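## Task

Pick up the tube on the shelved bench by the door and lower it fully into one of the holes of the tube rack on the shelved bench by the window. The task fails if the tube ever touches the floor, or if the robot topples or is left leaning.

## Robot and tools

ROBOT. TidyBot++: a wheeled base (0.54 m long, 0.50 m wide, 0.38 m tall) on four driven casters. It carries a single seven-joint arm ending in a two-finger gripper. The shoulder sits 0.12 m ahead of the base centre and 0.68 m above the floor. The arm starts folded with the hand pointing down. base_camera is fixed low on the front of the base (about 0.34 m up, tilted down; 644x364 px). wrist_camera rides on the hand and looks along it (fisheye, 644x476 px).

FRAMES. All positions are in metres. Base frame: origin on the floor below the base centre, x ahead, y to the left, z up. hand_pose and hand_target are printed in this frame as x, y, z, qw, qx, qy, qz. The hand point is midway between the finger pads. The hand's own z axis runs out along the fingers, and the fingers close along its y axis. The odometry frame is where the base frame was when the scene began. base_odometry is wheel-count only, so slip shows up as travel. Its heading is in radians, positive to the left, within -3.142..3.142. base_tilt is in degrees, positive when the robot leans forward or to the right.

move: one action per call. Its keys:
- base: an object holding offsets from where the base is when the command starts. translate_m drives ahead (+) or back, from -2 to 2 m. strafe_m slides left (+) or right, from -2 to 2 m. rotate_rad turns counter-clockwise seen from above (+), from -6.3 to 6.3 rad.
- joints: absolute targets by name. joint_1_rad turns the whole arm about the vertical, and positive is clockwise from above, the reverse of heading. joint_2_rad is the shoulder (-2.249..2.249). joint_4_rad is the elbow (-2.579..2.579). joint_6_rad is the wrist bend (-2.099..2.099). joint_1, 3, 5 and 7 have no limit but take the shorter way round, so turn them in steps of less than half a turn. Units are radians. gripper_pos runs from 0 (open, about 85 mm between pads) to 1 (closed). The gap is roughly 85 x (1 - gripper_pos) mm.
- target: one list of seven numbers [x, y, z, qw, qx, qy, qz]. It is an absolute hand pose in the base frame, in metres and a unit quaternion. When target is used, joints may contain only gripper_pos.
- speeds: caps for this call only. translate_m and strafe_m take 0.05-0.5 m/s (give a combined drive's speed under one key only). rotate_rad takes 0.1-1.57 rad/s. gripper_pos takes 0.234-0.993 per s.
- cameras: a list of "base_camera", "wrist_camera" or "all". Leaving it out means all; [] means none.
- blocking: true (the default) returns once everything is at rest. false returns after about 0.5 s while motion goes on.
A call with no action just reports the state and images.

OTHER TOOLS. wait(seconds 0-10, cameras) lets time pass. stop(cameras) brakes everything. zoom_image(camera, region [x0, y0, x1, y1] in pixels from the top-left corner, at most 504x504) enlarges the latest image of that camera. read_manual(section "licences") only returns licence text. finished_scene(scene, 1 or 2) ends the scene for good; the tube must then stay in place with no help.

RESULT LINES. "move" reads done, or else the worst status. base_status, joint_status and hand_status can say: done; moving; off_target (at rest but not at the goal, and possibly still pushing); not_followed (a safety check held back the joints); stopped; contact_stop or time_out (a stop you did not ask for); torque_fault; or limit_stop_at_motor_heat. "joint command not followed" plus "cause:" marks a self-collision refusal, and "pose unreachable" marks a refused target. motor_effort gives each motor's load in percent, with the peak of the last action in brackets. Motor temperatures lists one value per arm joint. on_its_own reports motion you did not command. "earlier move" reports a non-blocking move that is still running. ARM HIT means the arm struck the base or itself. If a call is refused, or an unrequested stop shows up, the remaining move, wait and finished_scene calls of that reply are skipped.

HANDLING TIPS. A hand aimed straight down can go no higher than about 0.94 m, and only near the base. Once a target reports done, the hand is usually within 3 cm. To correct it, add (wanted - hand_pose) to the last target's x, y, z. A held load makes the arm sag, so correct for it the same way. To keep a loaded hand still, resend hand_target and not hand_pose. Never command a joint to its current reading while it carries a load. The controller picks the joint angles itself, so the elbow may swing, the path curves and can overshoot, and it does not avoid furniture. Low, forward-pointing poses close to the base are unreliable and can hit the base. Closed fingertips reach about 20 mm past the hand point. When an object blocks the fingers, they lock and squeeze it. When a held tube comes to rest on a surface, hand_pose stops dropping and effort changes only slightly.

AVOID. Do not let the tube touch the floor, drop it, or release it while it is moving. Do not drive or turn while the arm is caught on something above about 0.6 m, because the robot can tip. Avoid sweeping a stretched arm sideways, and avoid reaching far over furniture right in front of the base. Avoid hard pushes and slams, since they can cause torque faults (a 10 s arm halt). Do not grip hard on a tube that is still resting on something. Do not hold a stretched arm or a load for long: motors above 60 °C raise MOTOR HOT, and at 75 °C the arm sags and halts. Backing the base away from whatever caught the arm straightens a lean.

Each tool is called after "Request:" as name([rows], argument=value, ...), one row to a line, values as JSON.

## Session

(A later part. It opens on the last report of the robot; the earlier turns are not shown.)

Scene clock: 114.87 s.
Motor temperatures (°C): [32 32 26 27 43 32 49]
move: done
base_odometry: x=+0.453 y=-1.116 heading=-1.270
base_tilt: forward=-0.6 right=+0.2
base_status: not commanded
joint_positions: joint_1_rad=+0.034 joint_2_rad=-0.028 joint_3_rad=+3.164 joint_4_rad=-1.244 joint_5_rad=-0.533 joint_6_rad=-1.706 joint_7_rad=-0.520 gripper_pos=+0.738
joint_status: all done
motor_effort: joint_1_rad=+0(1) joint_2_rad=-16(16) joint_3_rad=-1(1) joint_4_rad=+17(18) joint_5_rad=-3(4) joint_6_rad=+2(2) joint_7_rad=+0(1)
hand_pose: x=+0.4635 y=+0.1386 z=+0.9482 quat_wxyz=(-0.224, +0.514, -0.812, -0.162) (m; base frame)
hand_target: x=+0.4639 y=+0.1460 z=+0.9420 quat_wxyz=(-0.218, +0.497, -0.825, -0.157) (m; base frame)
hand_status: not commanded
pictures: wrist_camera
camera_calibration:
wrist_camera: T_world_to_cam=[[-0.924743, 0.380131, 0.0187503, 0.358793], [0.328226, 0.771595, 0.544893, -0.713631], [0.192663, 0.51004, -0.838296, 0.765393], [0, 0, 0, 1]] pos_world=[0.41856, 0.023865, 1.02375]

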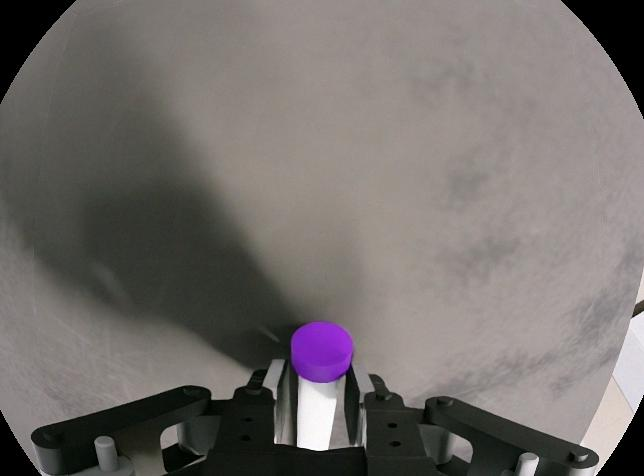

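Request:
move(joints={"gripper_pos": 0.79}, speeds={"gripper_pos": 0.234}, cameras=["wrist_camera"])

Request:
zoom_image(camera="wrist_camera", region=[220, 300, 420, 460])

Scene clock: 118.00 s.
Motor temperatures (°C): [32 32 26 27 43 32 49]
move: done
base_odometry: x=+0.453 y=-1.116 heading=-1.270
base_tilt: forward=-0.6 right=+0.2
base_status: not commanded
joint_positions: joint_1_rad=+0.034 joint_2_rad=-0.028 joint_3_rad=+3.164 joint_4_rad=-1.244 joint_5_rad=-0.533 joint_6_rad=-1.706 joint_7_rad=-0.520 gripper_pos=+0.790
joint_status: all done
motor_effort: joint_1_rad=+0(1) joint_2_rad=-16(16) joint_3_rad=-1(1) joint_4_rad=+17(18) joint_5_rad=-3(3) joint_6_rad=+2(2) joint_7_rad=+0(1)
hand_pose: x=+0.4635 y=+0.1386 z=+0.9482 quat_wxyz=(-0.224, +0.514, -0.812, -0.162) (m; base frame)
hand_target: x=+0.4639 y=+0.1460 z=+0.9420 quat_wxyz=(-0.218, +0.497, -0.825, -0.157) (m; base frame)
hand_status: not commanded
pictures: wrist_camera
camera_calibration:
wrist_camera: T_world_to_cam=[[-0.924725, 0.380177, 0.0186721, 0.358865], [0.328218, 0.771579, 0.544921, -0.713656], [0.192759, 0.510031, -0.838279, 0.765336], [0, 0, 0, 1]] pos_world=[0.418561, 0.023865, 1.02375]

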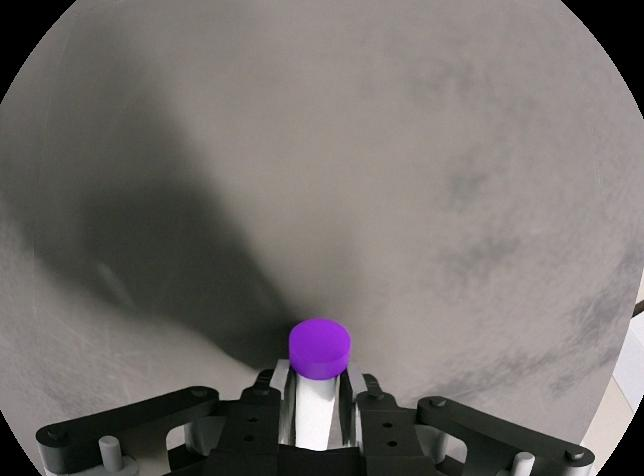

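Scaled by 2.520.

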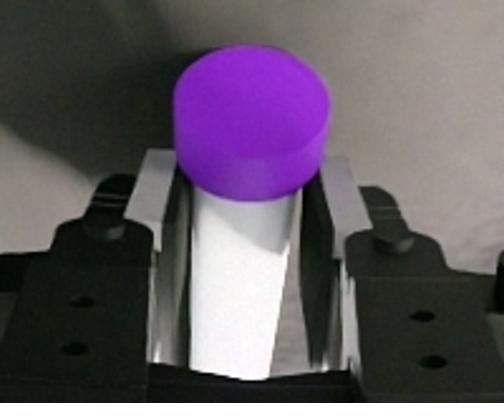

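Request:
move(joints={"gripper_pos": 0.66}, cameras=[])

Request:
move(target=[0.4665, 0.1517, 0.9415, -0.21824, 0.49732, -0.82522, -0.15743], cameras=["wrist_camera"])

Request:
zoom_image(camera="wrist_camera", region=[220, 300, 420, 460])

Scene clock: 120.83 s.
Motor temperatures (°C): [32 32 26 27 43 32 49]
move: done
base_odometry: x=+0.453 y=-1.116 heading=-1.270
base_tilt: forward=-0.6 right=+0.2
base_status: not commanded
joint_positions: joint_1_rad=+0.034 joint_2_rad=-0.028 joint_3_rad=+3.164 joint_4_rad=-1.244 joint_5_rad=-0.533 joint_6_rad=-1.706 joint_7_rad=-0.520 gripper_pos=+0.658
joint_status: all done
motor_effort: joint_1_rad=-1(1) joint_2_rad=-16(16) joint_3_rad=-1(1) joint_4_rad=+17(18) joint_5_rad=-3(3) joint_6_rad=+2(2) joint_7_rad=+0(1)
hand_pose: x=+0.4635 y=+0.1386 z=+0.9482 quat_wxyz=(-0.224, +0.514, -0.812, -0.162) (m; base frame)
hand_target: x=+0.4639 y=+0.1460 z=+0.9420 quat_wxyz=(-0.218, +0.497, -0.825, -0.157) (m; base frame)
hand_status: not commanded
pictures: none
No camera images: "cameras" was empty.

Scene clock: 121.47 s.
Motor temperatures (°C): [32 32 25 27 43 32 49]
move: done
base_odometry: x=+0.453 y=-1.116 heading=-1.270
base_tilt: forward=-0.6 right=+0.2
base_status: not commanded
joint_positions: joint_1_rad=+0.017 joint_2_rad=-0.028 joint_3_rad=+3.157 joint_4_rad=-1.244 joint_5_rad=-0.530 joint_6_rad=-1.695 joint_7_rad=-0.529 gripper_pos=+0.658
joint_status: not commanded
motor_effort: joint_1_rad=-1(2) joint_2_rad=-16(17) joint_3_rad=-1(1) joint_4_rad=+17(18) joint_5_rad=-3(4) joint_6_rad=+2(2) joint_7_rad=-1(1)
hand_pose: x=+0.4636 y=+0.1460 z=+0.9486 quat_wxyz=(-0.226, +0.518, -0.809, -0.162) (m; base frame)
hand_target: x=+0.4665 y=+0.1517 z=+0.9415 quat_wxyz=(-0.218, +0.497, -0.825, -0.157) (m; base frame)
hand_status: done (0.010 m and 3.1 deg from the pose sent, 0.015 m and 2.5 deg at the start)
pictures: wrist_camera
camera_calibration:
wrist_camera: T_world_to_cam=[[-0.928318, 0.371524, 0.0139962, 0.363536], [0.318135, 0.774311, 0.547021, -0.717299], [0.192394, 0.512263, -0.837002, 0.760519], [0, 0, 0, 1]] pos_world=[0.419356, 0.030765, 1.02385]

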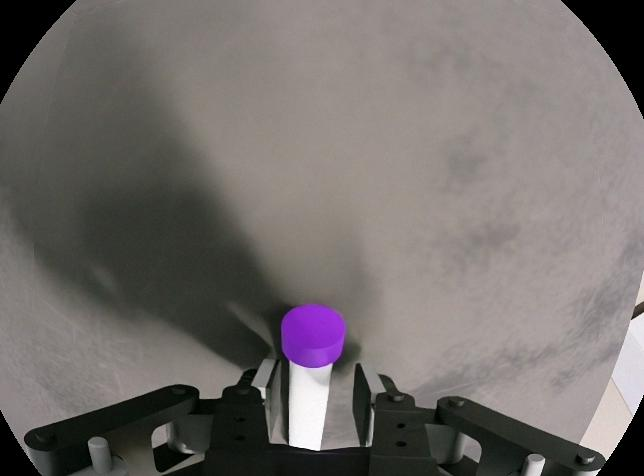

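Scaled by 2.520.

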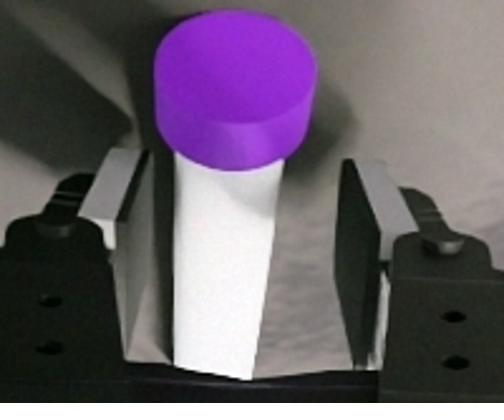

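Request:
move(target=[0.4645, 0.1405, 0.9412, -0.21824, 0.49732, -0.82522, -0.15743], cameras=["wrist_camera"])

Request:
zoom_image(camera="wrist_camera", region=[220, 300, 420, 460])

Scene clock: 125.50 s.
Motor temperatures (°C): [32 32 25 27 43 32 49]
move: done
base_odometry: x=+0.453 y=-1.116 heading=-1.270
base_tilt: forward=-0.6 right=+0.2
base_status: not commanded
joint_positions: joint_1_rad=+0.018 joint_2_rad=-0.028 joint_3_rad=+3.158 joint_4_rad=-1.245 joint_5_rad=-0.530 joint_6_rad=-1.695 joint_7_rad=-0.529 gripper_pos=+0.658
joint_status: not commanded
motor_effort: joint_1_rad=+0(1) joint_2_rad=-16(17) joint_3_rad=-1(1) joint_4_rad=+17(18) joint_5_rad=-3(4) joint_6_rad=+2(2) joint_7_rad=+1(1)
hand_pose: x=+0.4636 y=+0.1457 z=+0.9482 quat_wxyz=(-0.225, +0.517, -0.810, -0.162) (m; base frame)
hand_target: x=+0.4645 y=+0.1405 z=+0.9412 quat_wxyz=(-0.218, +0.497, -0.825, -0.157) (m; base frame)
hand_status: done (0.009 m and 3.1 deg from the pose sent, 0.009 m and 3.1 deg at the start)
pictures: wrist_camera
camera_calibration:
wrist_camera: T_world_to_cam=[[-0.928024, 0.372214, 0.0150989, 0.362331], [0.319349, 0.774041, 0.546696, -0.717089], [0.191801, 0.512168, -0.837195, 0.760739], [0, 0, 0, 1]] pos_world=[0.419344, 0.0305656, 1.02345]

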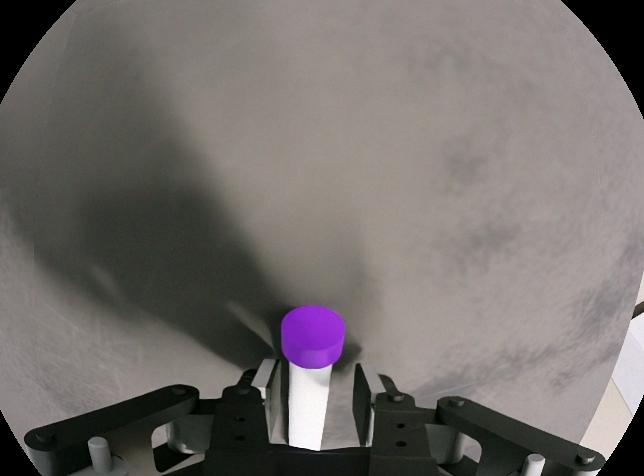

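Scaled by 2.520.

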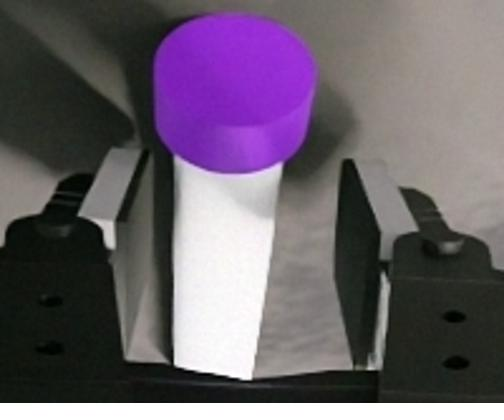

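Request:
move(target=[0.4640, 0.1295, 0.9412, -0.21824, 0.49732, -0.82522, -0.15743], cameras=["wrist_camera"])

Request:
zoom_image(camera="wrist_camera", region=[220, 300, 420, 460])

Scene clock: 126.50 s.
Motor temperatures (°C): [32 32 25 27 43 32 49]
move: done
base_odometry: x=+0.453 y=-1.116 heading=-1.270
base_tilt: forward=-0.6 right=+0.2
base_status: not commanded
joint_positions: joint_1_rad=+0.022 joint_2_rad=-0.028 joint_3_rad=+3.166 joint_4_rad=-1.245 joint_5_rad=-0.530 joint_6_rad=-1.695 joint_7_rad=-0.529 gripper_pos=+0.658
joint_status: not commanded
motor_effort: joint_1_rad=-1(1) joint_2_rad=-16(17) joint_3_rad=-1(2) joint_4_rad=+17(18) joint_5_rad=-4(4) joint_6_rad=+2(3) joint_7_rad=+1(1)
hand_pose: x=+0.4654 y=+0.1414 z=+0.9482 quat_wxyz=(-0.226, +0.512, -0.813, -0.161) (m; base frame)
hand_target: x=+0.4640 y=+0.1295 z=+0.9412 quat_wxyz=(-0.218, +0.497, -0.825, -0.157) (m; base frame)
hand_status: done (0.014 m and 2.5 deg from the pose sent, 0.018 m and 3.1 deg at the start)
pictures: wrist_camera
camera_calibration:
wrist_camera: T_world_to_cam=[[-0.923324, 0.383718, 0.0152821, 0.361665], [0.329, 0.769879, 0.546851, -0.718385], [0.198071, 0.509948, -0.837091, 0.75992], [0, 0, 0, 1]] pos_world=[0.419764, 0.0267722, 1.02344]

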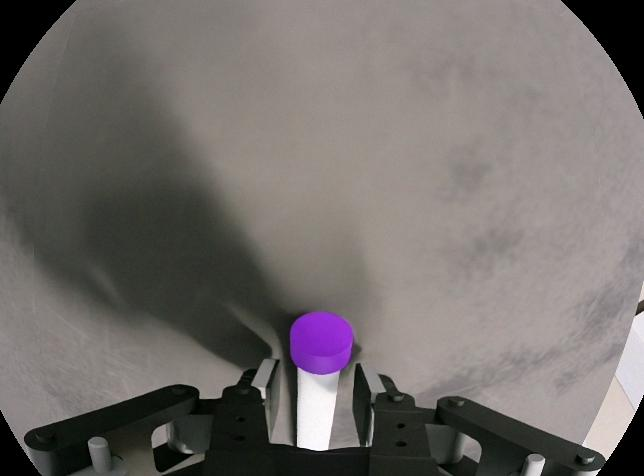

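Scaled by 2.520.

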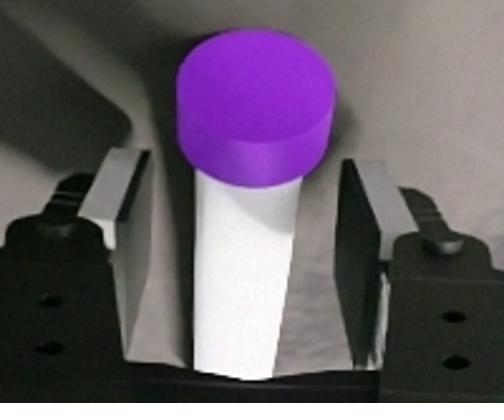

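Request:
move(target=[0.4600, 0.1245, 0.9412, -0.21824, 0.49732, -0.82522, -0.15743], cameras=["wrist_camera"])

Request:
zoom_image(camera="wrist_camera", region=[220, 300, 420, 460])

Scene clock: 127.63 s.
Motor temperatures (°C): [32 32 25 27 43 32 49]
move: done
base_odometry: x=+0.453 y=-1.116 heading=-1.270
base_tilt: forward=-0.6 right=+0.2
base_status: not commanded
joint_positions: joint_1_rad=+0.031 joint_2_rad=-0.033 joint_3_rad=+3.166 joint_4_rad=-1.252 joint_5_rad=-0.530 joint_6_rad=-1.695 joint_7_rad=-0.529 gripper_pos=+0.658
joint_status: not commanded
motor_effort: joint_1_rad=+0(1) joint_2_rad=-16(17) joint_3_rad=-1(1) joint_4_rad=+18(18) joint_5_rad=-3(4) joint_6_rad=+2(2) joint_7_rad=+0(1)
hand_pose: x=+0.4642 y=+0.1383 z=+0.9474 quat_wxyz=(-0.226, +0.508, -0.815, -0.160) (m; base frame)
hand_target: x=+0.4600 y=+0.1245 z=+0.9412 quat_wxyz=(-0.218, +0.497, -0.825, -0.157) (m; base frame)
hand_status: done (0.016 m and 2.0 deg from the pose sent, 0.019 m and 2.5 deg at the start)
pictures: wrist_camera
camera_calibration:
wrist_camera: T_world_to_cam=[[-0.919722, 0.39219, 0.0172712, 0.356961], [0.337191, 0.766686, 0.546346, -0.718041], [0.20103, 0.508311, -0.837381, 0.760239], [0, 0, 0, 1]] pos_world=[0.417592, 0.0240782, 1.02274]

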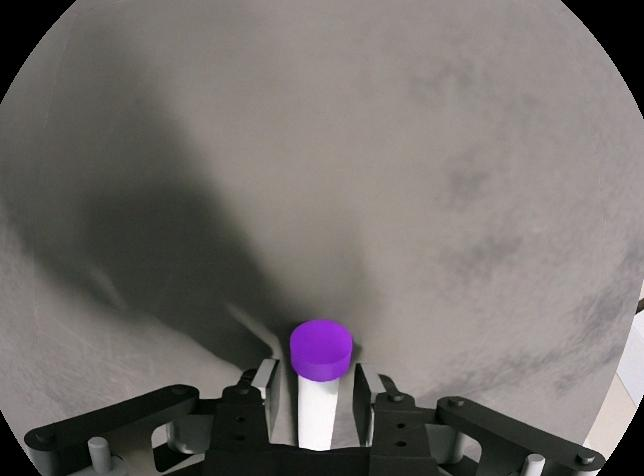

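Scaled by 2.520.

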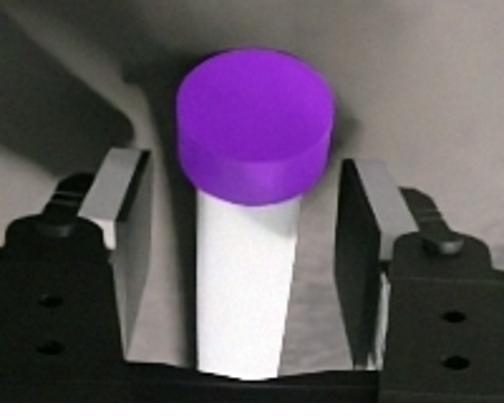

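Request:
move(joints={"gripper_pos": 0.78}, speeds={"gripper_pos": 0.234}, cameras=[])

Request:
move(joints={"gripper_pos": 0.80}, speeds={"gripper_pos": 0.234}, cameras=["wrist_camera"])

Request:
zoom_image(camera="wrist_camera", region=[220, 300, 420, 460])

Scene clock: 129.20 s.
Motor temperatures (°C): [32 32 25 27 43 32 49]
move: done
base_odometry: x=+0.453 y=-1.116 heading=-1.270
base_tilt: forward=-0.6 right=+0.2
base_status: not commanded
joint_positions: joint_1_rad=+0.031 joint_2_rad=-0.033 joint_3_rad=+3.166 joint_4_rad=-1.252 joint_5_rad=-0.530 joint_6_rad=-1.695 joint_7_rad=-0.529 gripper_pos=+0.778
joint_status: all done
motor_effort: joint_1_rad=-1(1) joint_2_rad=-16(16) joint_3_rad=-1(1) joint_4_rad=+18(18) joint_5_rad=-3(3) joint_6_rad=+2(2) joint_7_rad=+0(1)
hand_pose: x=+0.4642 y=+0.1383 z=+0.9474 quat_wxyz=(-0.226, +0.508, -0.815, -0.160) (m; base frame)
hand_target: x=+0.4600 y=+0.1245 z=+0.9412 quat_wxyz=(-0.218, +0.497, -0.825, -0.157) (m; base frame)
hand_status: not commanded
pictures: none
No camera images: "cameras" was empty.

Scene clock: 129.87 s.
Motor temperatures (°C): [32 32 25 27 43 32 49]
move: done
base_odometry: x=+0.453 y=-1.116 heading=-1.270
base_tilt: forward=-0.6 right=+0.2
base_status: not commanded
joint_positions: joint_1_rad=+0.031 joint_2_rad=-0.033 joint_3_rad=+3.166 joint_4_rad=-1.252 joint_5_rad=-0.530 joint_6_rad=-1.695 joint_7_rad=-0.529 gripper_pos=+0.798
joint_status: all done
motor_effort: joint_1_rad=+0(1) joint_2_rad=-16(16) joint_3_rad=-1(1) joint_4_rad=+18(18) joint_5_rad=-3(4) joint_6_rad=+2(2) joint_7_rad=+0(1)
hand_pose: x=+0.4642 y=+0.1383 z=+0.9474 quat_wxyz=(-0.226, +0.508, -0.815, -0.160) (m; base frame)
hand_target: x=+0.4600 y=+0.1245 z=+0.9412 quat_wxyz=(-0.218, +0.497, -0.825, -0.157) (m; base frame)
hand_status: not commanded
pictures: wrist_camera
camera_calibration:
wrist_camera: T_world_to_cam=[[-0.919722, 0.39219, 0.0172712, 0.356961], [0.337191, 0.766686, 0.546346, -0.718041], [0.20103, 0.508311, -0.837381, 0.760239], [0, 0, 0, 1]] pos_world=[0.417592, 0.0240782, 1.02274]

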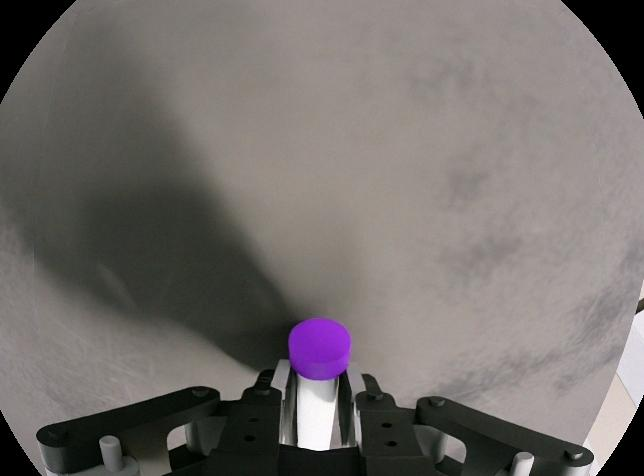

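Scaled by 2.520.

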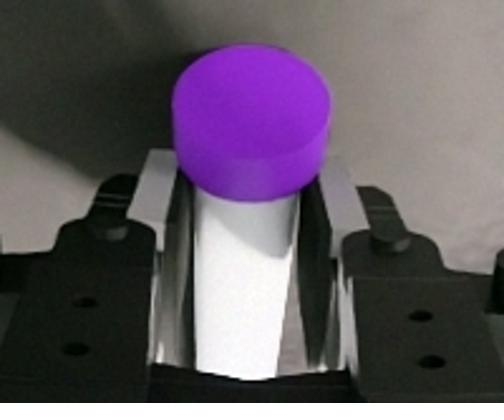

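Request:
move(joints={"gripper_pos": 0.815}, speeds={"gripper_pos": 0.234}, cameras=["wrist_camera"])

Request:
zoom_image(camera="wrist_camera", region=[220, 300, 420, 460])

Scene clock: 131.13 s.
Motor temperatures (°C): [32 32 25 27 43 32 49]
move: done
base_odometry: x=+0.453 y=-1.116 heading=-1.270
base_tilt: forward=-0.6 right=+0.2
base_status: not commanded
joint_positions: joint_1_rad=+0.031 joint_2_rad=-0.033 joint_3_rad=+3.166 joint_4_rad=-1.252 joint_5_rad=-0.530 joint_6_rad=-1.695 joint_7_rad=-0.529 gripper_pos=+0.814
joint_status: all done
motor_effort: joint_1_rad=-1(2) joint_2_rad=-16(16) joint_3_rad=-1(1) joint_4_rad=+17(18) joint_5_rad=-3(3) joint_6_rad=+2(2) joint_7_rad=+0(1)
hand_pose: x=+0.4642 y=+0.1383 z=+0.9474 quat_wxyz=(-0.226, +0.508, -0.815, -0.160) (m; base frame)
hand_target: x=+0.4600 y=+0.1245 z=+0.9412 quat_wxyz=(-0.218, +0.497, -0.825, -0.157) (m; base frame)
hand_status: not commanded
pictures: wrist_camera
camera_calibration:
wrist_camera: T_world_to_cam=[[-0.919722, 0.39219, 0.0172712, 0.356961], [0.337191, 0.766686, 0.546346, -0.718041], [0.20103, 0.508311, -0.837381, 0.760239], [0, 0, 0, 1]] pos_world=[0.417592, 0.0240782, 1.02274]

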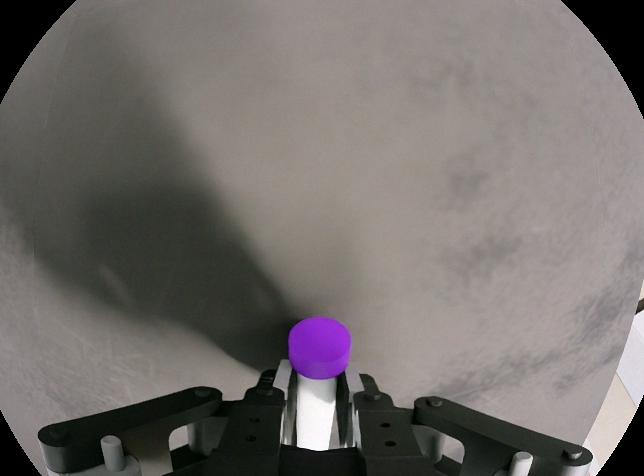

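Scaled by 2.520.

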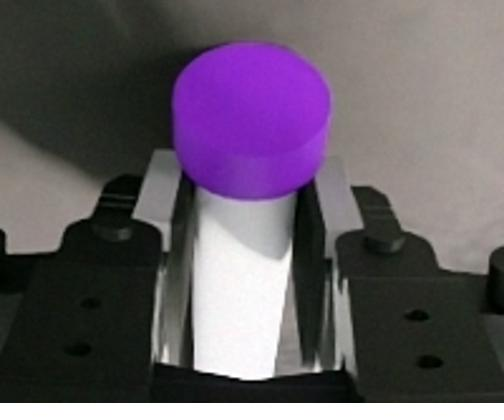

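Request:
move(joints={"gripper_pos": 0.83}, speeds={"gripper_pos": 0.234}, cameras=["wrist_camera"])

Request:
zoom_image(camera="wrist_camera", region=[220, 300, 420, 460])

Scene clock: 132.70 s.
Motor temperatures (°C): [32 32 25 27 43 32 49]
move: done
base_odometry: x=+0.453 y=-1.116 heading=-1.270
base_tilt: forward=-0.6 right=+0.2
base_status: not commanded
joint_positions: joint_1_rad=+0.031 joint_2_rad=-0.033 joint_3_rad=+3.166 joint_4_rad=-1.252 joint_5_rad=-0.530 joint_6_rad=-1.695 joint_7_rad=-0.529 gripper_pos=+0.827
joint_status: all done
motor_effort: joint_1_rad=+0(1) joint_2_rad=-16(16) joint_3_rad=-1(1) joint_4_rad=+17(18) joint_5_rad=-3(3) joint_6_rad=+2(2) joint_7_rad=+0(1)
hand_pose: x=+0.4642 y=+0.1383 z=+0.9475 quat_wxyz=(-0.226, +0.508, -0.815, -0.160) (m; base frame)
hand_target: x=+0.4600 y=+0.1245 z=+0.9412 quat_wxyz=(-0.218, +0.497, -0.825, -0.157) (m; base frame)
hand_status: not commanded
pictures: wrist_camera
camera_calibration:
wrist_camera: T_world_to_cam=[[-0.919704, 0.392235, 0.0171937, 0.35703], [0.337183, 0.766669, 0.546375, -0.718121], [0.201126, 0.5083, -0.837364, 0.760265], [0, 0, 0, 1]] pos_world=[0.417592, 0.0240782, 1.02284]

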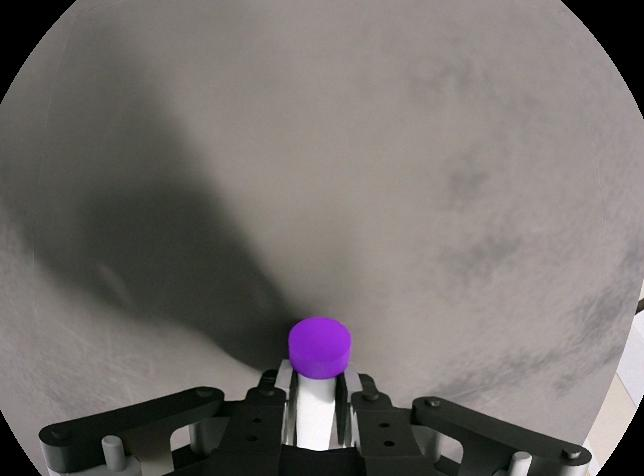

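Scaled by 2.520.

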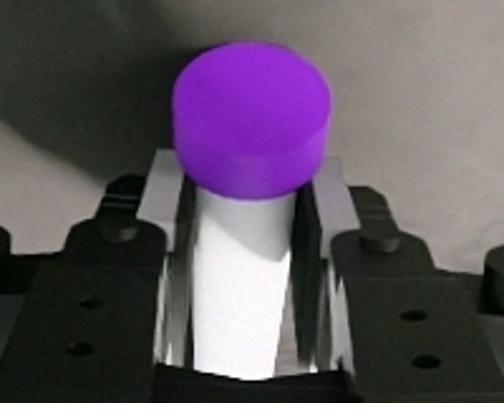

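Request:
move(joints={"gripper_pos": 0.84}, speeds={"gripper_pos": 0.234}, cameras=["wrist_camera"])

Request:
zoom_image(camera="wrist_camera", region=[220, 300, 420, 460])

Scene clock: 134.13 s.
Motor temperatures (°C): [32 32 25 27 43 32 49]
move: done
base_odometry: x=+0.453 y=-1.116 heading=-1.270
base_tilt: forward=-0.6 right=+0.2
base_status: not commanded
joint_positions: joint_1_rad=+0.031 joint_2_rad=-0.033 joint_3_rad=+3.166 joint_4_rad=-1.252 joint_5_rad=-0.530 joint_6_rad=-1.695 joint_7_rad=-0.529 gripper_pos=+0.835
joint_status: all done
motor_effort: joint_1_rad=+0(2) joint_2_rad=-15(16) joint_3_rad=-1(1) joint_4_rad=+17(17) joint_5_rad=-3(3) joint_6_rad=+2(2) joint_7_rad=-1(1)
hand_pose: x=+0.4641 y=+0.1383 z=+0.9475 quat_wxyz=(-0.227, +0.508, -0.815, -0.160) (m; base frame)
hand_target: x=+0.4600 y=+0.1245 z=+0.9412 quat_wxyz=(-0.218, +0.497, -0.825, -0.157) (m; base frame)
hand_status: not commanded
pictures: wrist_camera
camera_calibration:
wrist_camera: T_world_to_cam=[[-0.919699, 0.392256, 0.0169899, 0.357145], [0.337073, 0.766645, 0.546478, -0.718146], [0.201334, 0.508322, -0.837301, 0.760133], [0, 0, 0, 1]] pos_world=[0.417493, 0.0240785, 1.02284]

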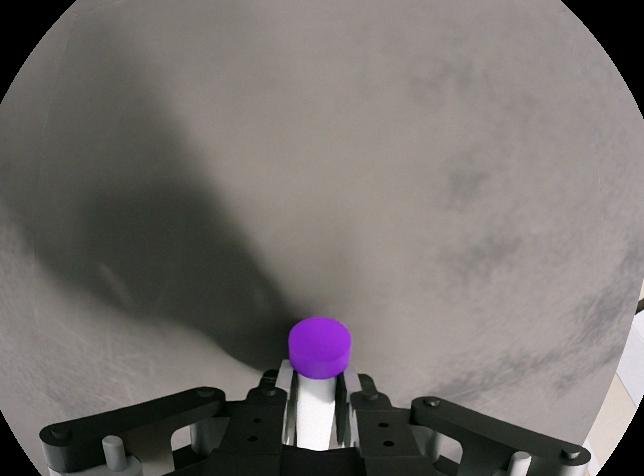

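Scaled by 2.520.

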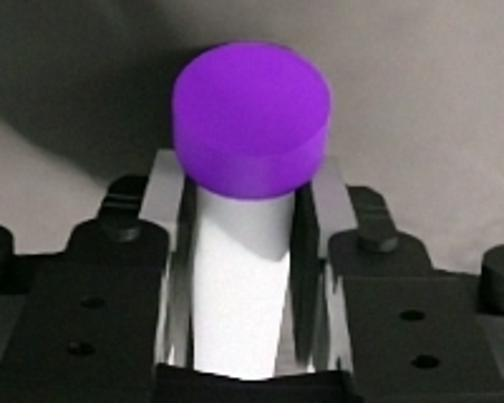

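Request:
move(joints={"gripper_pos": 0.85}, speeds={"gripper_pos": 0.234}, cameras=[])

Request:
move(target=[0.4600, 0.1245, 0.9750, -0.21824, 0.49732, -0.82522, -0.15743], cameras=["wrist_camera"])

Request:
zoom_image(camera="wrist_camera", region=[220, 300, 420, 460])

Scene clock: 135.40 s.
Motor temperatures (°C): [32 32 25 27 43 32 49]
move: off_target
base_odometry: x=+0.453 y=-1.116 heading=-1.270
base_tilt: forward=-0.6 right=+0.2
base_status: not commanded
joint_positions: joint_1_rad=+0.031 joint_2_rad=-0.034 joint_3_rad=+3.166 joint_4_rad=-1.252 joint_5_rad=-0.530 joint_6_rad=-1.695 joint_7_rad=-0.529 gripper_pos=+0.841
joint_status: gripper_pos off_target (ended at +0.841, target +0.850)
motor_effort: joint_1_rad=+0(2) joint_2_rad=-15(16) joint_3_rad=-1(1) joint_4_rad=+17(17) joint_5_rad=-3(3) joint_6_rad=+2(2) joint_7_rad=+0(1)
hand_pose: x=+0.4641 y=+0.1383 z=+0.9476 quat_wxyz=(-0.227, +0.508, -0.815, -0.160) (m; base frame)
hand_target: x=+0.4600 y=+0.1245 z=+0.9412 quat_wxyz=(-0.218, +0.497, -0.825, -0.157) (m; base frame)
hand_status: not commanded
pictures: none
No camera images: "cameras" was empty.

Scene clock: 136.47 s.
Motor temperatures (°C): [32 32 25 27 43 32 49]
move: done
base_odometry: x=+0.453 y=-1.116 heading=-1.270
base_tilt: forward=-0.6 right=+0.2
base_status: not commanded
joint_positions: joint_1_rad=+0.031 joint_2_rad=-0.027 joint_3_rad=+3.183 joint_4_rad=-1.148 joint_5_rad=-0.530 joint_6_rad=-1.769 joint_7_rad=-0.529 gripper_pos=+0.841
joint_status: not commanded
motor_effort: joint_1_rad=-1(1) joint_2_rad=-16(17) joint_3_rad=-1(1) joint_4_rad=+17(18) joint_5_rad=-3(3) joint_6_rad=+3(3) joint_7_rad=+0(1)
hand_pose: x=+0.4608 y=+0.1309 z=+0.9755 quat_wxyz=(-0.234, +0.520, -0.808, -0.147) (m; base frame)
hand_target: x=+0.4600 y=+0.1245 z=+0.9750 quat_wxyz=(-0.218, +0.497, -0.825, -0.157) (m; base frame)
hand_status: done (0.006 m and 3.9 deg from the pose sent, 0.031 m and 2.0 deg at the start)
pictures: wrist_camera
camera_calibration:
wrist_camera: T_world_to_cam=[[-0.926446, 0.375921, -0.0195146, 0.397363], [0.305546, 0.781265, 0.544304, -0.711958], [0.219862, 0.498306, -0.838661, 0.782033], [0, 0, 0, 1]] pos_world=[0.413732, 0.0171592, 1.05114]

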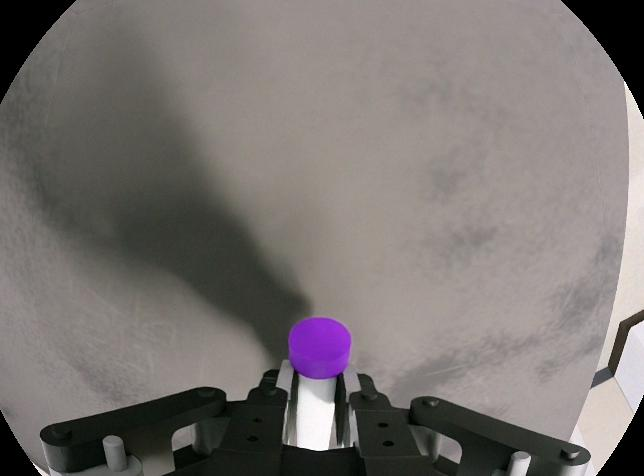

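Scaled by 2.520.

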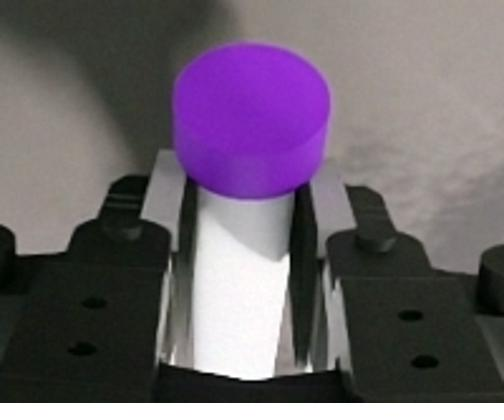

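Request:
move(target=[0.4500, 0.1100, 1.0150, -0.21824, 0.49732, -0.82522, -0.15743], cameras=[])

Request:
move(base={"translate_m": -0.55}, speeds={"translate_m": 0.3}, cameras=["wrist_camera"])

Scene clock: 139.03 s.
Motor temperatures (°C): [32 32 25 27 43 32 49]
move: done
base_odometry: x=+0.453 y=-1.116 heading=-1.270
base_tilt: forward=-0.6 right=+0.2
base_status: not commanded
joint_positions: joint_1_rad=+0.031 joint_2_rad=+0.005 joint_3_rad=+3.235 joint_4_rad=-0.968 joint_5_rad=-0.538 joint_6_rad=-1.922 joint_7_rad=-0.534 gripper_pos=+0.841
joint_status: not commanded
motor_effort: joint_1_rad=-1(1) joint_2_rad=-16(17) joint_3_rad=-1(1) joint_4_rad=+16(18) joint_5_rad=-3(3) joint_6_rad=+2(3) joint_7_rad=+0(1)
hand_pose: x=+0.4512 y=+0.1110 z=+1.0119 quat_wxyz=(-0.229, +0.530, -0.805, -0.132) (m; base frame)
hand_target: x=+0.4500 y=+0.1100 z=+1.0150 quat_wxyz=(-0.218, +0.497, -0.825, -0.157) (m; base frame)
hand_status: done (0.003 m and 5.4 deg from the pose sent, 0.046 m and 3.9 deg at the start)
pictures: none
No camera images: "cameras" was empty.

Scene clock: 141.87 s.
Motor temperatures (°C): [32 32 25 27 43 32 49]
move: done
base_odometry: x=+0.290 y=-0.590 heading=-1.270
base_tilt: forward=-0.6 right=+0.2
base_status: done
joint_positions: joint_1_rad=+0.031 joint_2_rad=+0.019 joint_3_rad=+3.240 joint_4_rad=-0.967 joint_5_rad=-0.541 joint_6_rad=-1.929 joint_7_rad=-0.534 gripper_pos=+0.841
joint_status: not commanded
motor_effort: joint_1_rad=+0(2) joint_2_rad=-16(20) joint_3_rad=-1(2) joint_4_rad=+16(16) joint_5_rad=-2(3) joint_6_rad=+2(3) joint_7_rad=+0(1)
hand_pose: x=+0.4538 y=+0.1100 z=+1.0075 quat_wxyz=(-0.222, +0.529, -0.807, -0.138) (m; base frame)
hand_target: x=+0.4500 y=+0.1100 z=+1.0150 quat_wxyz=(-0.218, +0.497, -0.825, -0.157) (m; base frame)
hand_status: not commanded
pictures: wrist_camera
camera_calibration:
wrist_camera: T_world_to_cam=[[-0.932259, 0.360985, -0.0241487, 0.408366], [0.2975, 0.802866, 0.516624, -0.681695], [0.205882, 0.474443, -0.855872, 0.847214], [0, 0, 0, 1]] pos_world=[0.409081, -0.00205931, 1.08715]

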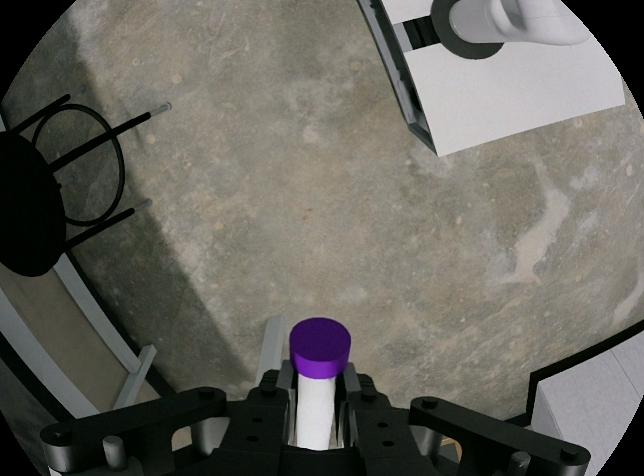

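Request:
move(joints={"joint_1_rad": 0.0, "joint_2_rad": -0.364, "joint_3_rad": 3.147, "joint_4_rad": -2.0, "joint_5_rad": 0.0, "joint_6_rad": -0.45, "joint_7_rad": 1.6}, cameras=["wrist_camera"])

Request:
zoom_image(camera="wrist_camera", region=[220, 300, 420, 460])

Scene clock: 146.03 s.
Motor temperatures (°C): [32 32 25 27 43 32 49]
move: done
base_odometry: x=+0.290 y=-0.590 heading=-1.270
base_tilt: forward=-0.6 right=+0.2
base_status: not commanded
joint_positions: joint_1_rad=+0.024 joint_2_rad=-0.351 joint_3_rad=+3.168 joint_4_rad=-1.979 joint_5_rad=-0.041 joint_6_rad=-0.486 joint_7_rad=+1.514 gripper_pos=+0.841
joint_status: all done
motor_effort: joint_1_rad=-1(2) joint_2_rad=-9(17) joint_3_rad=-1(2) joint_4_rad=+22(23) joint_5_rad=+1(3) joint_6_rad=+8(8) joint_7_rad=+0(2)
hand_pose: x=+0.5548 y=-0.0157 z=+0.8982 quat_wxyz=(-0.023, +0.869, -0.059, +0.491) (m; base frame)
hand_target: x=+0.5538 y=-0.0013 z=+0.9012 quat_wxyz=(+0.008, +0.864, +0.010, +0.504) (m; base frame)
hand_status: not commanded
pictures: wrist_camera
camera_calibration:
wrist_camera: T_world_to_cam=[[-0.0668365, -0.996281, -0.0543836, 0.0709466], [-0.527184, 0.0815376, -0.84583, 1.11552], [0.847119, -0.0278622, -0.530673, 0.136707], [0, 0, 0, 1]] pos_world=[0.477017, -0.0164649, 1.01994]

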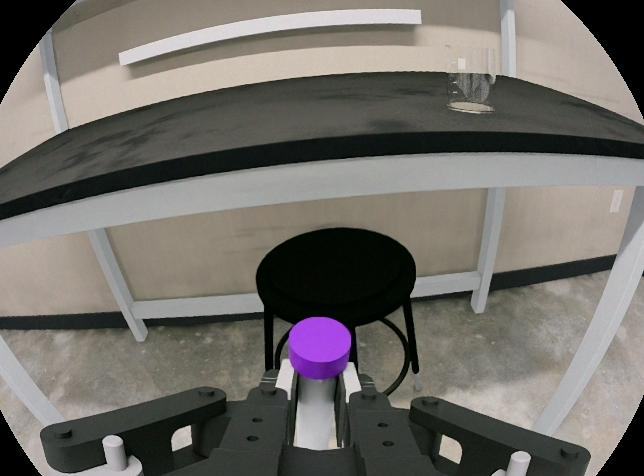

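Scaled by 2.520.

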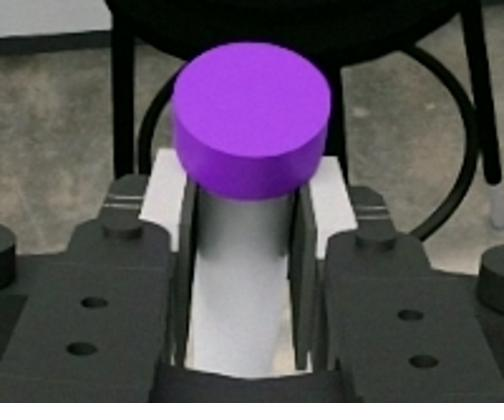

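Request:
move(base={"translate_m": -1.5889, "strafe_m": 0.2173, "rotate_rad": -3.116}, speeds={"rotate_rad": 1.0, "translate_m": 0.4}, cameras=["wrist_camera"])

Scene clock: 153.30 s.
Motor temperatures (°C): [32 32 25 27 43 32 49]
move: done
base_odometry: x=+0.026 y=+0.992 heading=+1.897
base_tilt: forward=-0.6 right=+0.2
base_status: done
joint_positions: joint_1_rad=+0.017 joint_2_rad=-0.356 joint_3_rad=+3.160 joint_4_rad=-1.980 joint_5_rad=-0.037 joint_6_rad=-0.479 joint_7_rad=+1.517 gripper_pos=+0.841
joint_status: not commanded
motor_effort: joint_1_rad=-1(2) joint_2_rad=-9(12) joint_3_rad=+0(2) joint_4_rad=+23(23) joint_5_rad=+0(1) joint_6_rad=+8(8) joint_7_rad=+1(1)
hand_pose: x=+0.5548 y=-0.0099 z=+0.9017 quat_wxyz=(-0.023, +0.867, -0.050, +0.496) (m; base frame)
hand_target: x=+0.5538 y=-0.0013 z=+0.9012 quat_wxyz=(+0.008, +0.864, +0.010, +0.504) (m; base frame)
hand_status: not commanded
pictures: wrist_camera
camera_calibration:
wrist_camera: T_world_to_cam=[[-0.051216, -0.997661, -0.045264, 0.059982], [-0.5194, 0.0653207, -0.852031, 1.11917], [0.852995, -0.0201275, -0.521531, 0.127359], [0, 0, 0, 1]] pos_world=[0.47573, -0.0106996, 1.0227]

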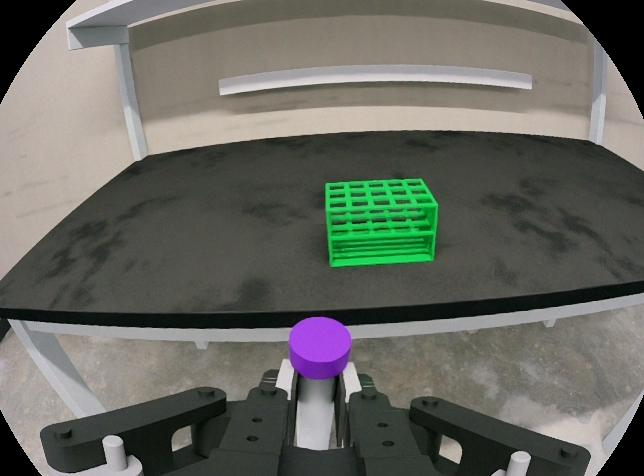

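Request:
zoom_image(camera="wrist_camera", region=[310, 165, 450, 275])

Scaled by 3.600.

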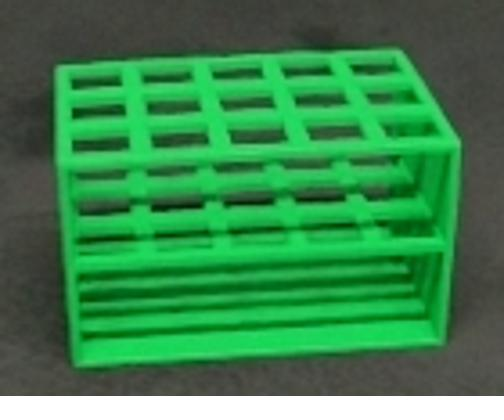

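Request:
move(target=[0.58, 0.0, 0.985, 0.0, 0.88295, 0.0, 0.46947], cameras=["wrist_camera"])

Scene clock: 158.40 s.
Motor temperatures (°C): [32 32 25 27 43 32 49]
move: done
base_odometry: x=+0.026 y=+0.992 heading=+1.897
base_tilt: forward=-0.6 right=+0.2
base_status: not commanded
joint_positions: joint_1_rad=+0.013 joint_2_rad=-0.268 joint_3_rad=+3.160 joint_4_rad=-1.625 joint_5_rad=-0.037 joint_6_rad=-0.777 joint_7_rad=+1.517 gripper_pos=+0.841
joint_status: not commanded
motor_effort: joint_1_rad=-1(1) joint_2_rad=-11(12) joint_3_rad=-1(1) joint_4_rad=+22(24) joint_5_rad=+1(1) joint_6_rad=+8(8) joint_7_rad=+0(1)
hand_pose: x=+0.5783 y=-0.0064 z=+0.9882 quat_wxyz=(-0.025, +0.875, -0.043, +0.482) (m; base frame)
hand_target: x=+0.5800 y=+0.0000 z=+0.9850 quat_wxyz=(+0.000, +0.883, +0.000, +0.469) (m; base frame)
hand_status: done (0.007 m and 6.0 deg from the pose sent, 0.088 m and 7.2 deg at the start)
pictures: wrist_camera
camera_calibration:
wrist_camera: T_world_to_cam=[[-0.0379711, -0.998378, -0.0424247, 0.0581857], [-0.546193, 0.056288, -0.835766, 1.20427], [0.836799, -0.00856287, -0.547444, 0.187471], [0, 0, 0, 1]] pos_world=[0.503098, -0.00808937, 1.11159]

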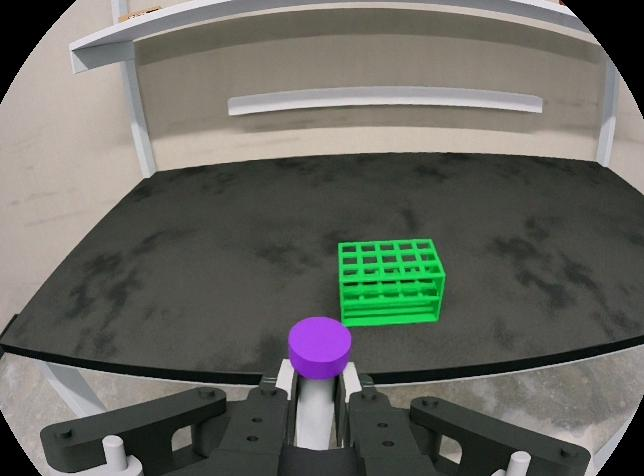

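Request:
zoom_image(camera="wrist_camera", region=[320, 225, 460, 335])

Scaled by 3.600.

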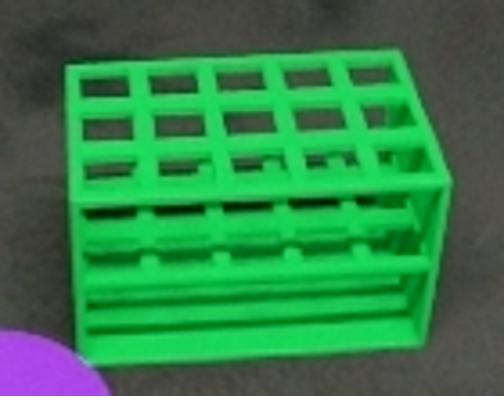

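Request:
move(base={"translate_m": 0.14, "strafe_m": -0.04}, speeds={"translate_m": 0.2}, target=[0.58, 0.005, 0.985, 0.02501, 0.88901, 0.04301, 0.45593], cameras=["wrist_camera"])

Request:
zoom_image(camera="wrist_camera", region=[260, 225, 460, 385])

Scene clock: 166.07 s.
Motor temperatures (°C): [32 32 25 27 43 32 49]
move: done
base_odometry: x=+0.019 y=+1.137 heading=+1.897
base_tilt: forward=-0.6 right=+0.2
base_status: done
joint_positions: joint_1_rad=-0.006 joint_2_rad=-0.238 joint_3_rad=+3.157 joint_4_rad=-1.586 joint_5_rad=-0.003 joint_6_rad=-0.832 joint_7_rad=+1.561 gripper_pos=+0.841
joint_status: not commanded
motor_effort: joint_1_rad=-1(2) joint_2_rad=-12(15) joint_3_rad=+0(1) joint_4_rad=+22(23) joint_5_rad=+1(1) joint_6_rad=+7(8) joint_7_rad=+0(1)
hand_pose: x=+0.5817 y=-0.0033 z=+0.9821 quat_wxyz=(-0.003, +0.887, -0.010, +0.462) (m; base frame)
hand_target: x=+0.5800 y=+0.0050 z=+0.9850 quat_wxyz=(+0.025, +0.889, +0.043, +0.456) (m; base frame)
hand_status: done (0.009 m and 6.9 deg from the pose sent, 0.012 m and 12.0 deg at the start)
pictures: wrist_camera
camera_calibration:
wrist_camera: T_world_to_cam=[[0.00182581, -0.999595, 0.0283924, -0.0315093], [-0.585354, -0.0240883, -0.81042, 1.19842], [0.810776, -0.0151399, -0.585161, 0.233437], [0, 0, 0, 1]] pos_world=[0.512293, 0.000905545, 1.10872]

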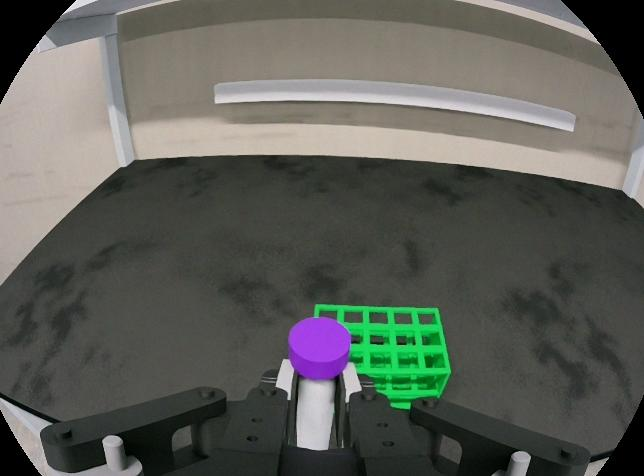

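Scaled by 2.520.

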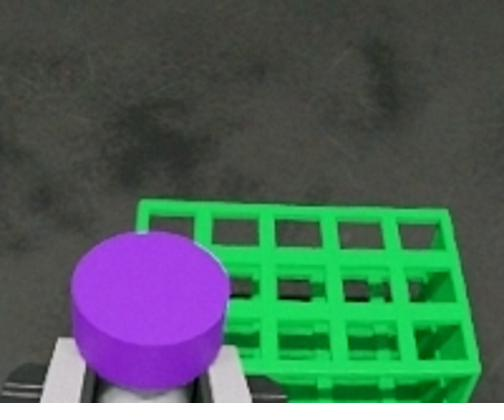

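Request:
move(base={"translate_m": 0.11, "strafe_m": -0.006}, speeds={"translate_m": 0.15}, cameras=["wrist_camera"])

Request:
zoom_image(camera="wrist_camera", region=[260, 316, 460, 476])

Scene clock: 171.10 s.
Motor temperatures (°C): [32 31 25 27 43 32 49]
move: done
base_odometry: x=-0.010 y=+1.244 heading=+1.897
base_tilt: forward=-0.6 right=+0.2
base_status: done
joint_positions: joint_1_rad=-0.006 joint_2_rad=-0.234 joint_3_rad=+3.157 joint_4_rad=-1.586 joint_5_rad=-0.003 joint_6_rad=-0.833 joint_7_rad=+1.561 gripper_pos=+0.841
joint_status: not commanded
motor_effort: joint_1_rad=-1(1) joint_2_rad=-13(15) joint_3_rad=-1(1) joint_4_rad=+22(22) joint_5_rad=+0(1) joint_6_rad=+8(8) joint_7_rad=+0(1)
hand_pose: x=+0.5828 y=-0.0030 z=+0.9802 quat_wxyz=(-0.003, +0.888, -0.009, +0.460) (m; base frame)
hand_target: x=+0.5800 y=+0.0050 z=+0.9850 quat_wxyz=(+0.025, +0.889, +0.043, +0.456) (m; base frame)
hand_status: not commanded
pictures: wrist_camera
camera_calibration:
wrist_camera: T_world_to_cam=[[0.00248196, -0.999587, 0.0286146, -0.0318441], [-0.588758, -0.0245902, -0.807935, 1.19705], [0.808305, -0.0148418, -0.588576, 0.236221], [0, 0, 0, 1]] pos_world=[0.513915, 0.0011107, 1.10709]

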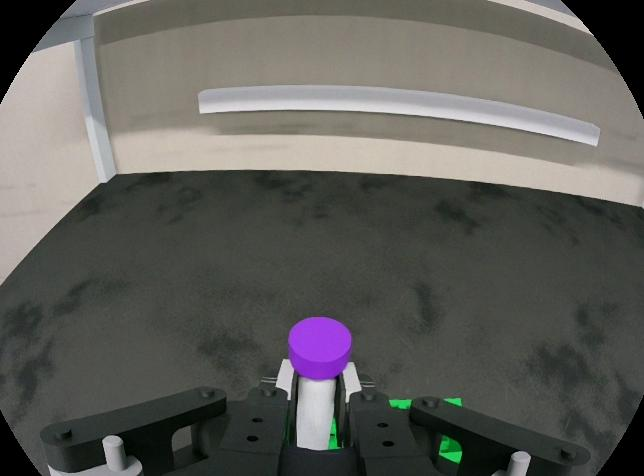

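Scaled by 2.520.

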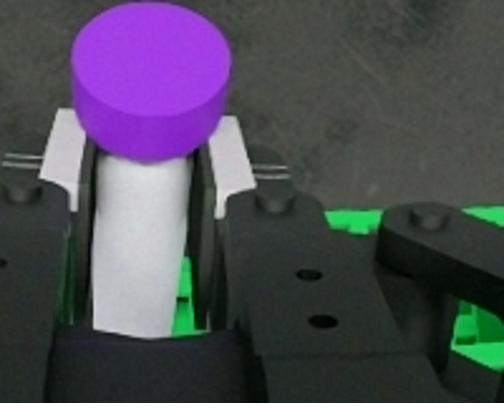

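Request:
move(target=[0.579, 0.005, 0.966, 0.02501, 0.88901, 0.04301, 0.45593], cameras=["wrist_camera"])

Request:
zoom_image(camera="wrist_camera", region=[260, 316, 460, 476])

Scene clock: 173.20 s.
Motor temperatures (°C): [32 31 25 27 43 32 49]
move: done
base_odometry: x=-0.010 y=+1.244 heading=+1.897
base_tilt: forward=-0.6 right=+0.2
base_status: not commanded
joint_positions: joint_1_rad=-0.006 joint_2_rad=-0.237 joint_3_rad=+3.157 joint_4_rad=-1.619 joint_5_rad=-0.003 joint_6_rad=-0.821 joint_7_rad=+1.561 gripper_pos=+0.841
joint_status: not commanded
motor_effort: joint_1_rad=-1(1) joint_2_rad=-13(13) joint_3_rad=-1(1) joint_4_rad=+22(23) joint_5_rad=+1(1) joint_6_rad=+7(8) joint_7_rad=+0(1)
hand_pose: x=+0.5803 y=-0.0030 z=+0.9655 quat_wxyz=(-0.003, +0.892, -0.009, +0.452) (m; base frame)
hand_target: x=+0.5790 y=+0.0050 z=+0.9660 quat_wxyz=(+0.025, +0.889, +0.043, +0.456) (m; base frame)
hand_status: done (0.008 m and 6.8 deg from the pose sent, 0.017 m and 6.8 deg at the start)
pictures: wrist_camera
camera_calibration:
wrist_camera: T_world_to_cam=[[0.00305387, -0.999591, 0.0284185, -0.0315425], [-0.604305, -0.0244873, -0.796377, 1.18163], [0.796747, -0.0147414, -0.604133, 0.251318], [0, 0, 0, 1]] pos_world=[0.513922, 0.00111006, 1.09375]

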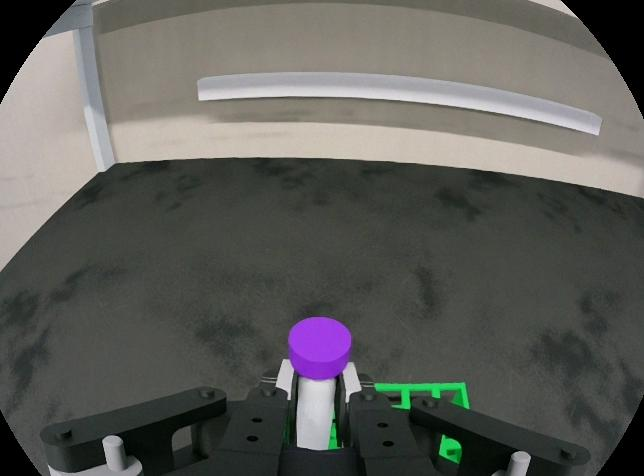

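Scaled by 2.520.

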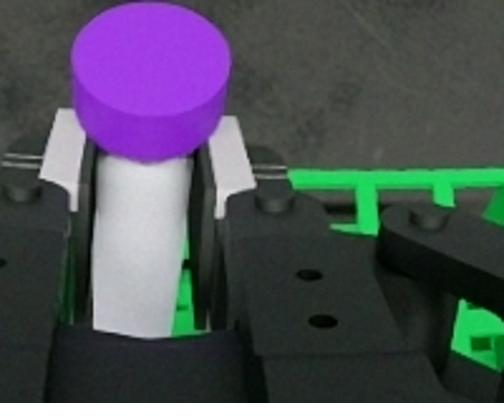

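Request:
move(target=[0.5805, 0.005, 0.962, 0.02576, 0.88092, 0.04256, 0.47137], cameras=["wrist_camera"])

Request:
zoom_image(camera="wrist_camera", region=[260, 316, 460, 476])

Scene clock: 174.90 s.
Motor temperatures (°C): [32 31 25 27 43 32 49]
move: done
base_odometry: x=-0.010 y=+1.244 heading=+1.897
base_tilt: forward=-0.6 right=+0.2
base_status: not commanded
joint_positions: joint_1_rad=-0.006 joint_2_rad=-0.249 joint_3_rad=+3.157 joint_4_rad=-1.666 joint_5_rad=-0.001 joint_6_rad=-0.764 joint_7_rad=+1.561 gripper_pos=+0.841
joint_status: not commanded
motor_effort: joint_1_rad=-1(1) joint_2_rad=-12(13) joint_3_rad=-1(1) joint_4_rad=+22(23) joint_5_rad=+1(1) joint_6_rad=+8(8) joint_7_rad=+0(1)
hand_pose: x=+0.5812 y=-0.0034 z=+0.9589 quat_wxyz=(-0.002, +0.887, -0.009, +0.462) (m; base frame)
hand_target: x=+0.5805 y=+0.0050 z=+0.9620 quat_wxyz=(+0.026, +0.881, +0.043, +0.471) (m; base frame)
hand_status: done (0.009 m and 6.9 deg from the pose sent, 0.009 m and 7.3 deg at the start)
pictures: wrist_camera
camera_calibration:
wrist_camera: T_world_to_cam=[[0.00198013, -0.999535, 0.0304117, -0.0331146], [-0.586868, -0.0257854, -0.809272, 1.17913], [0.80968, -0.0162452, -0.586646, 0.222378], [0, 0, 0, 1]] pos_world=[0.512003, 0.000917611, 1.0857]

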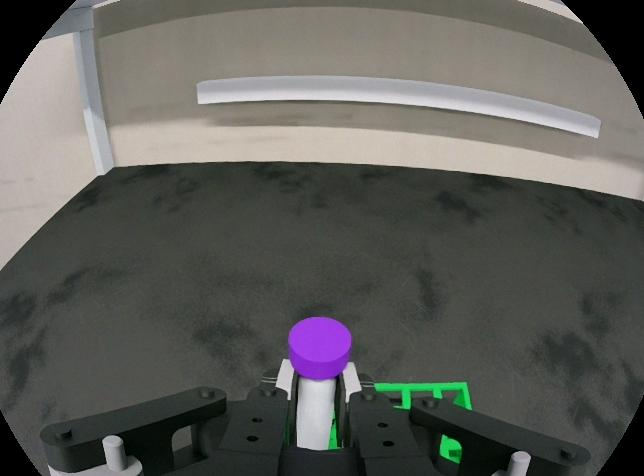

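Scaled by 2.520.

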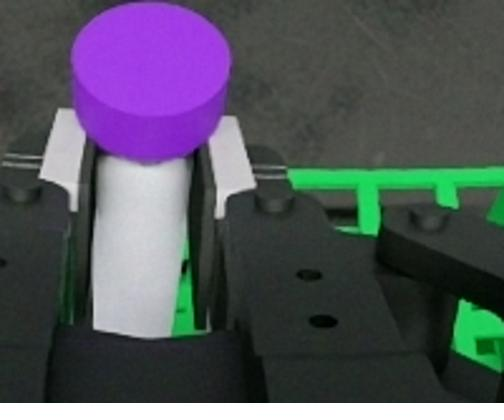

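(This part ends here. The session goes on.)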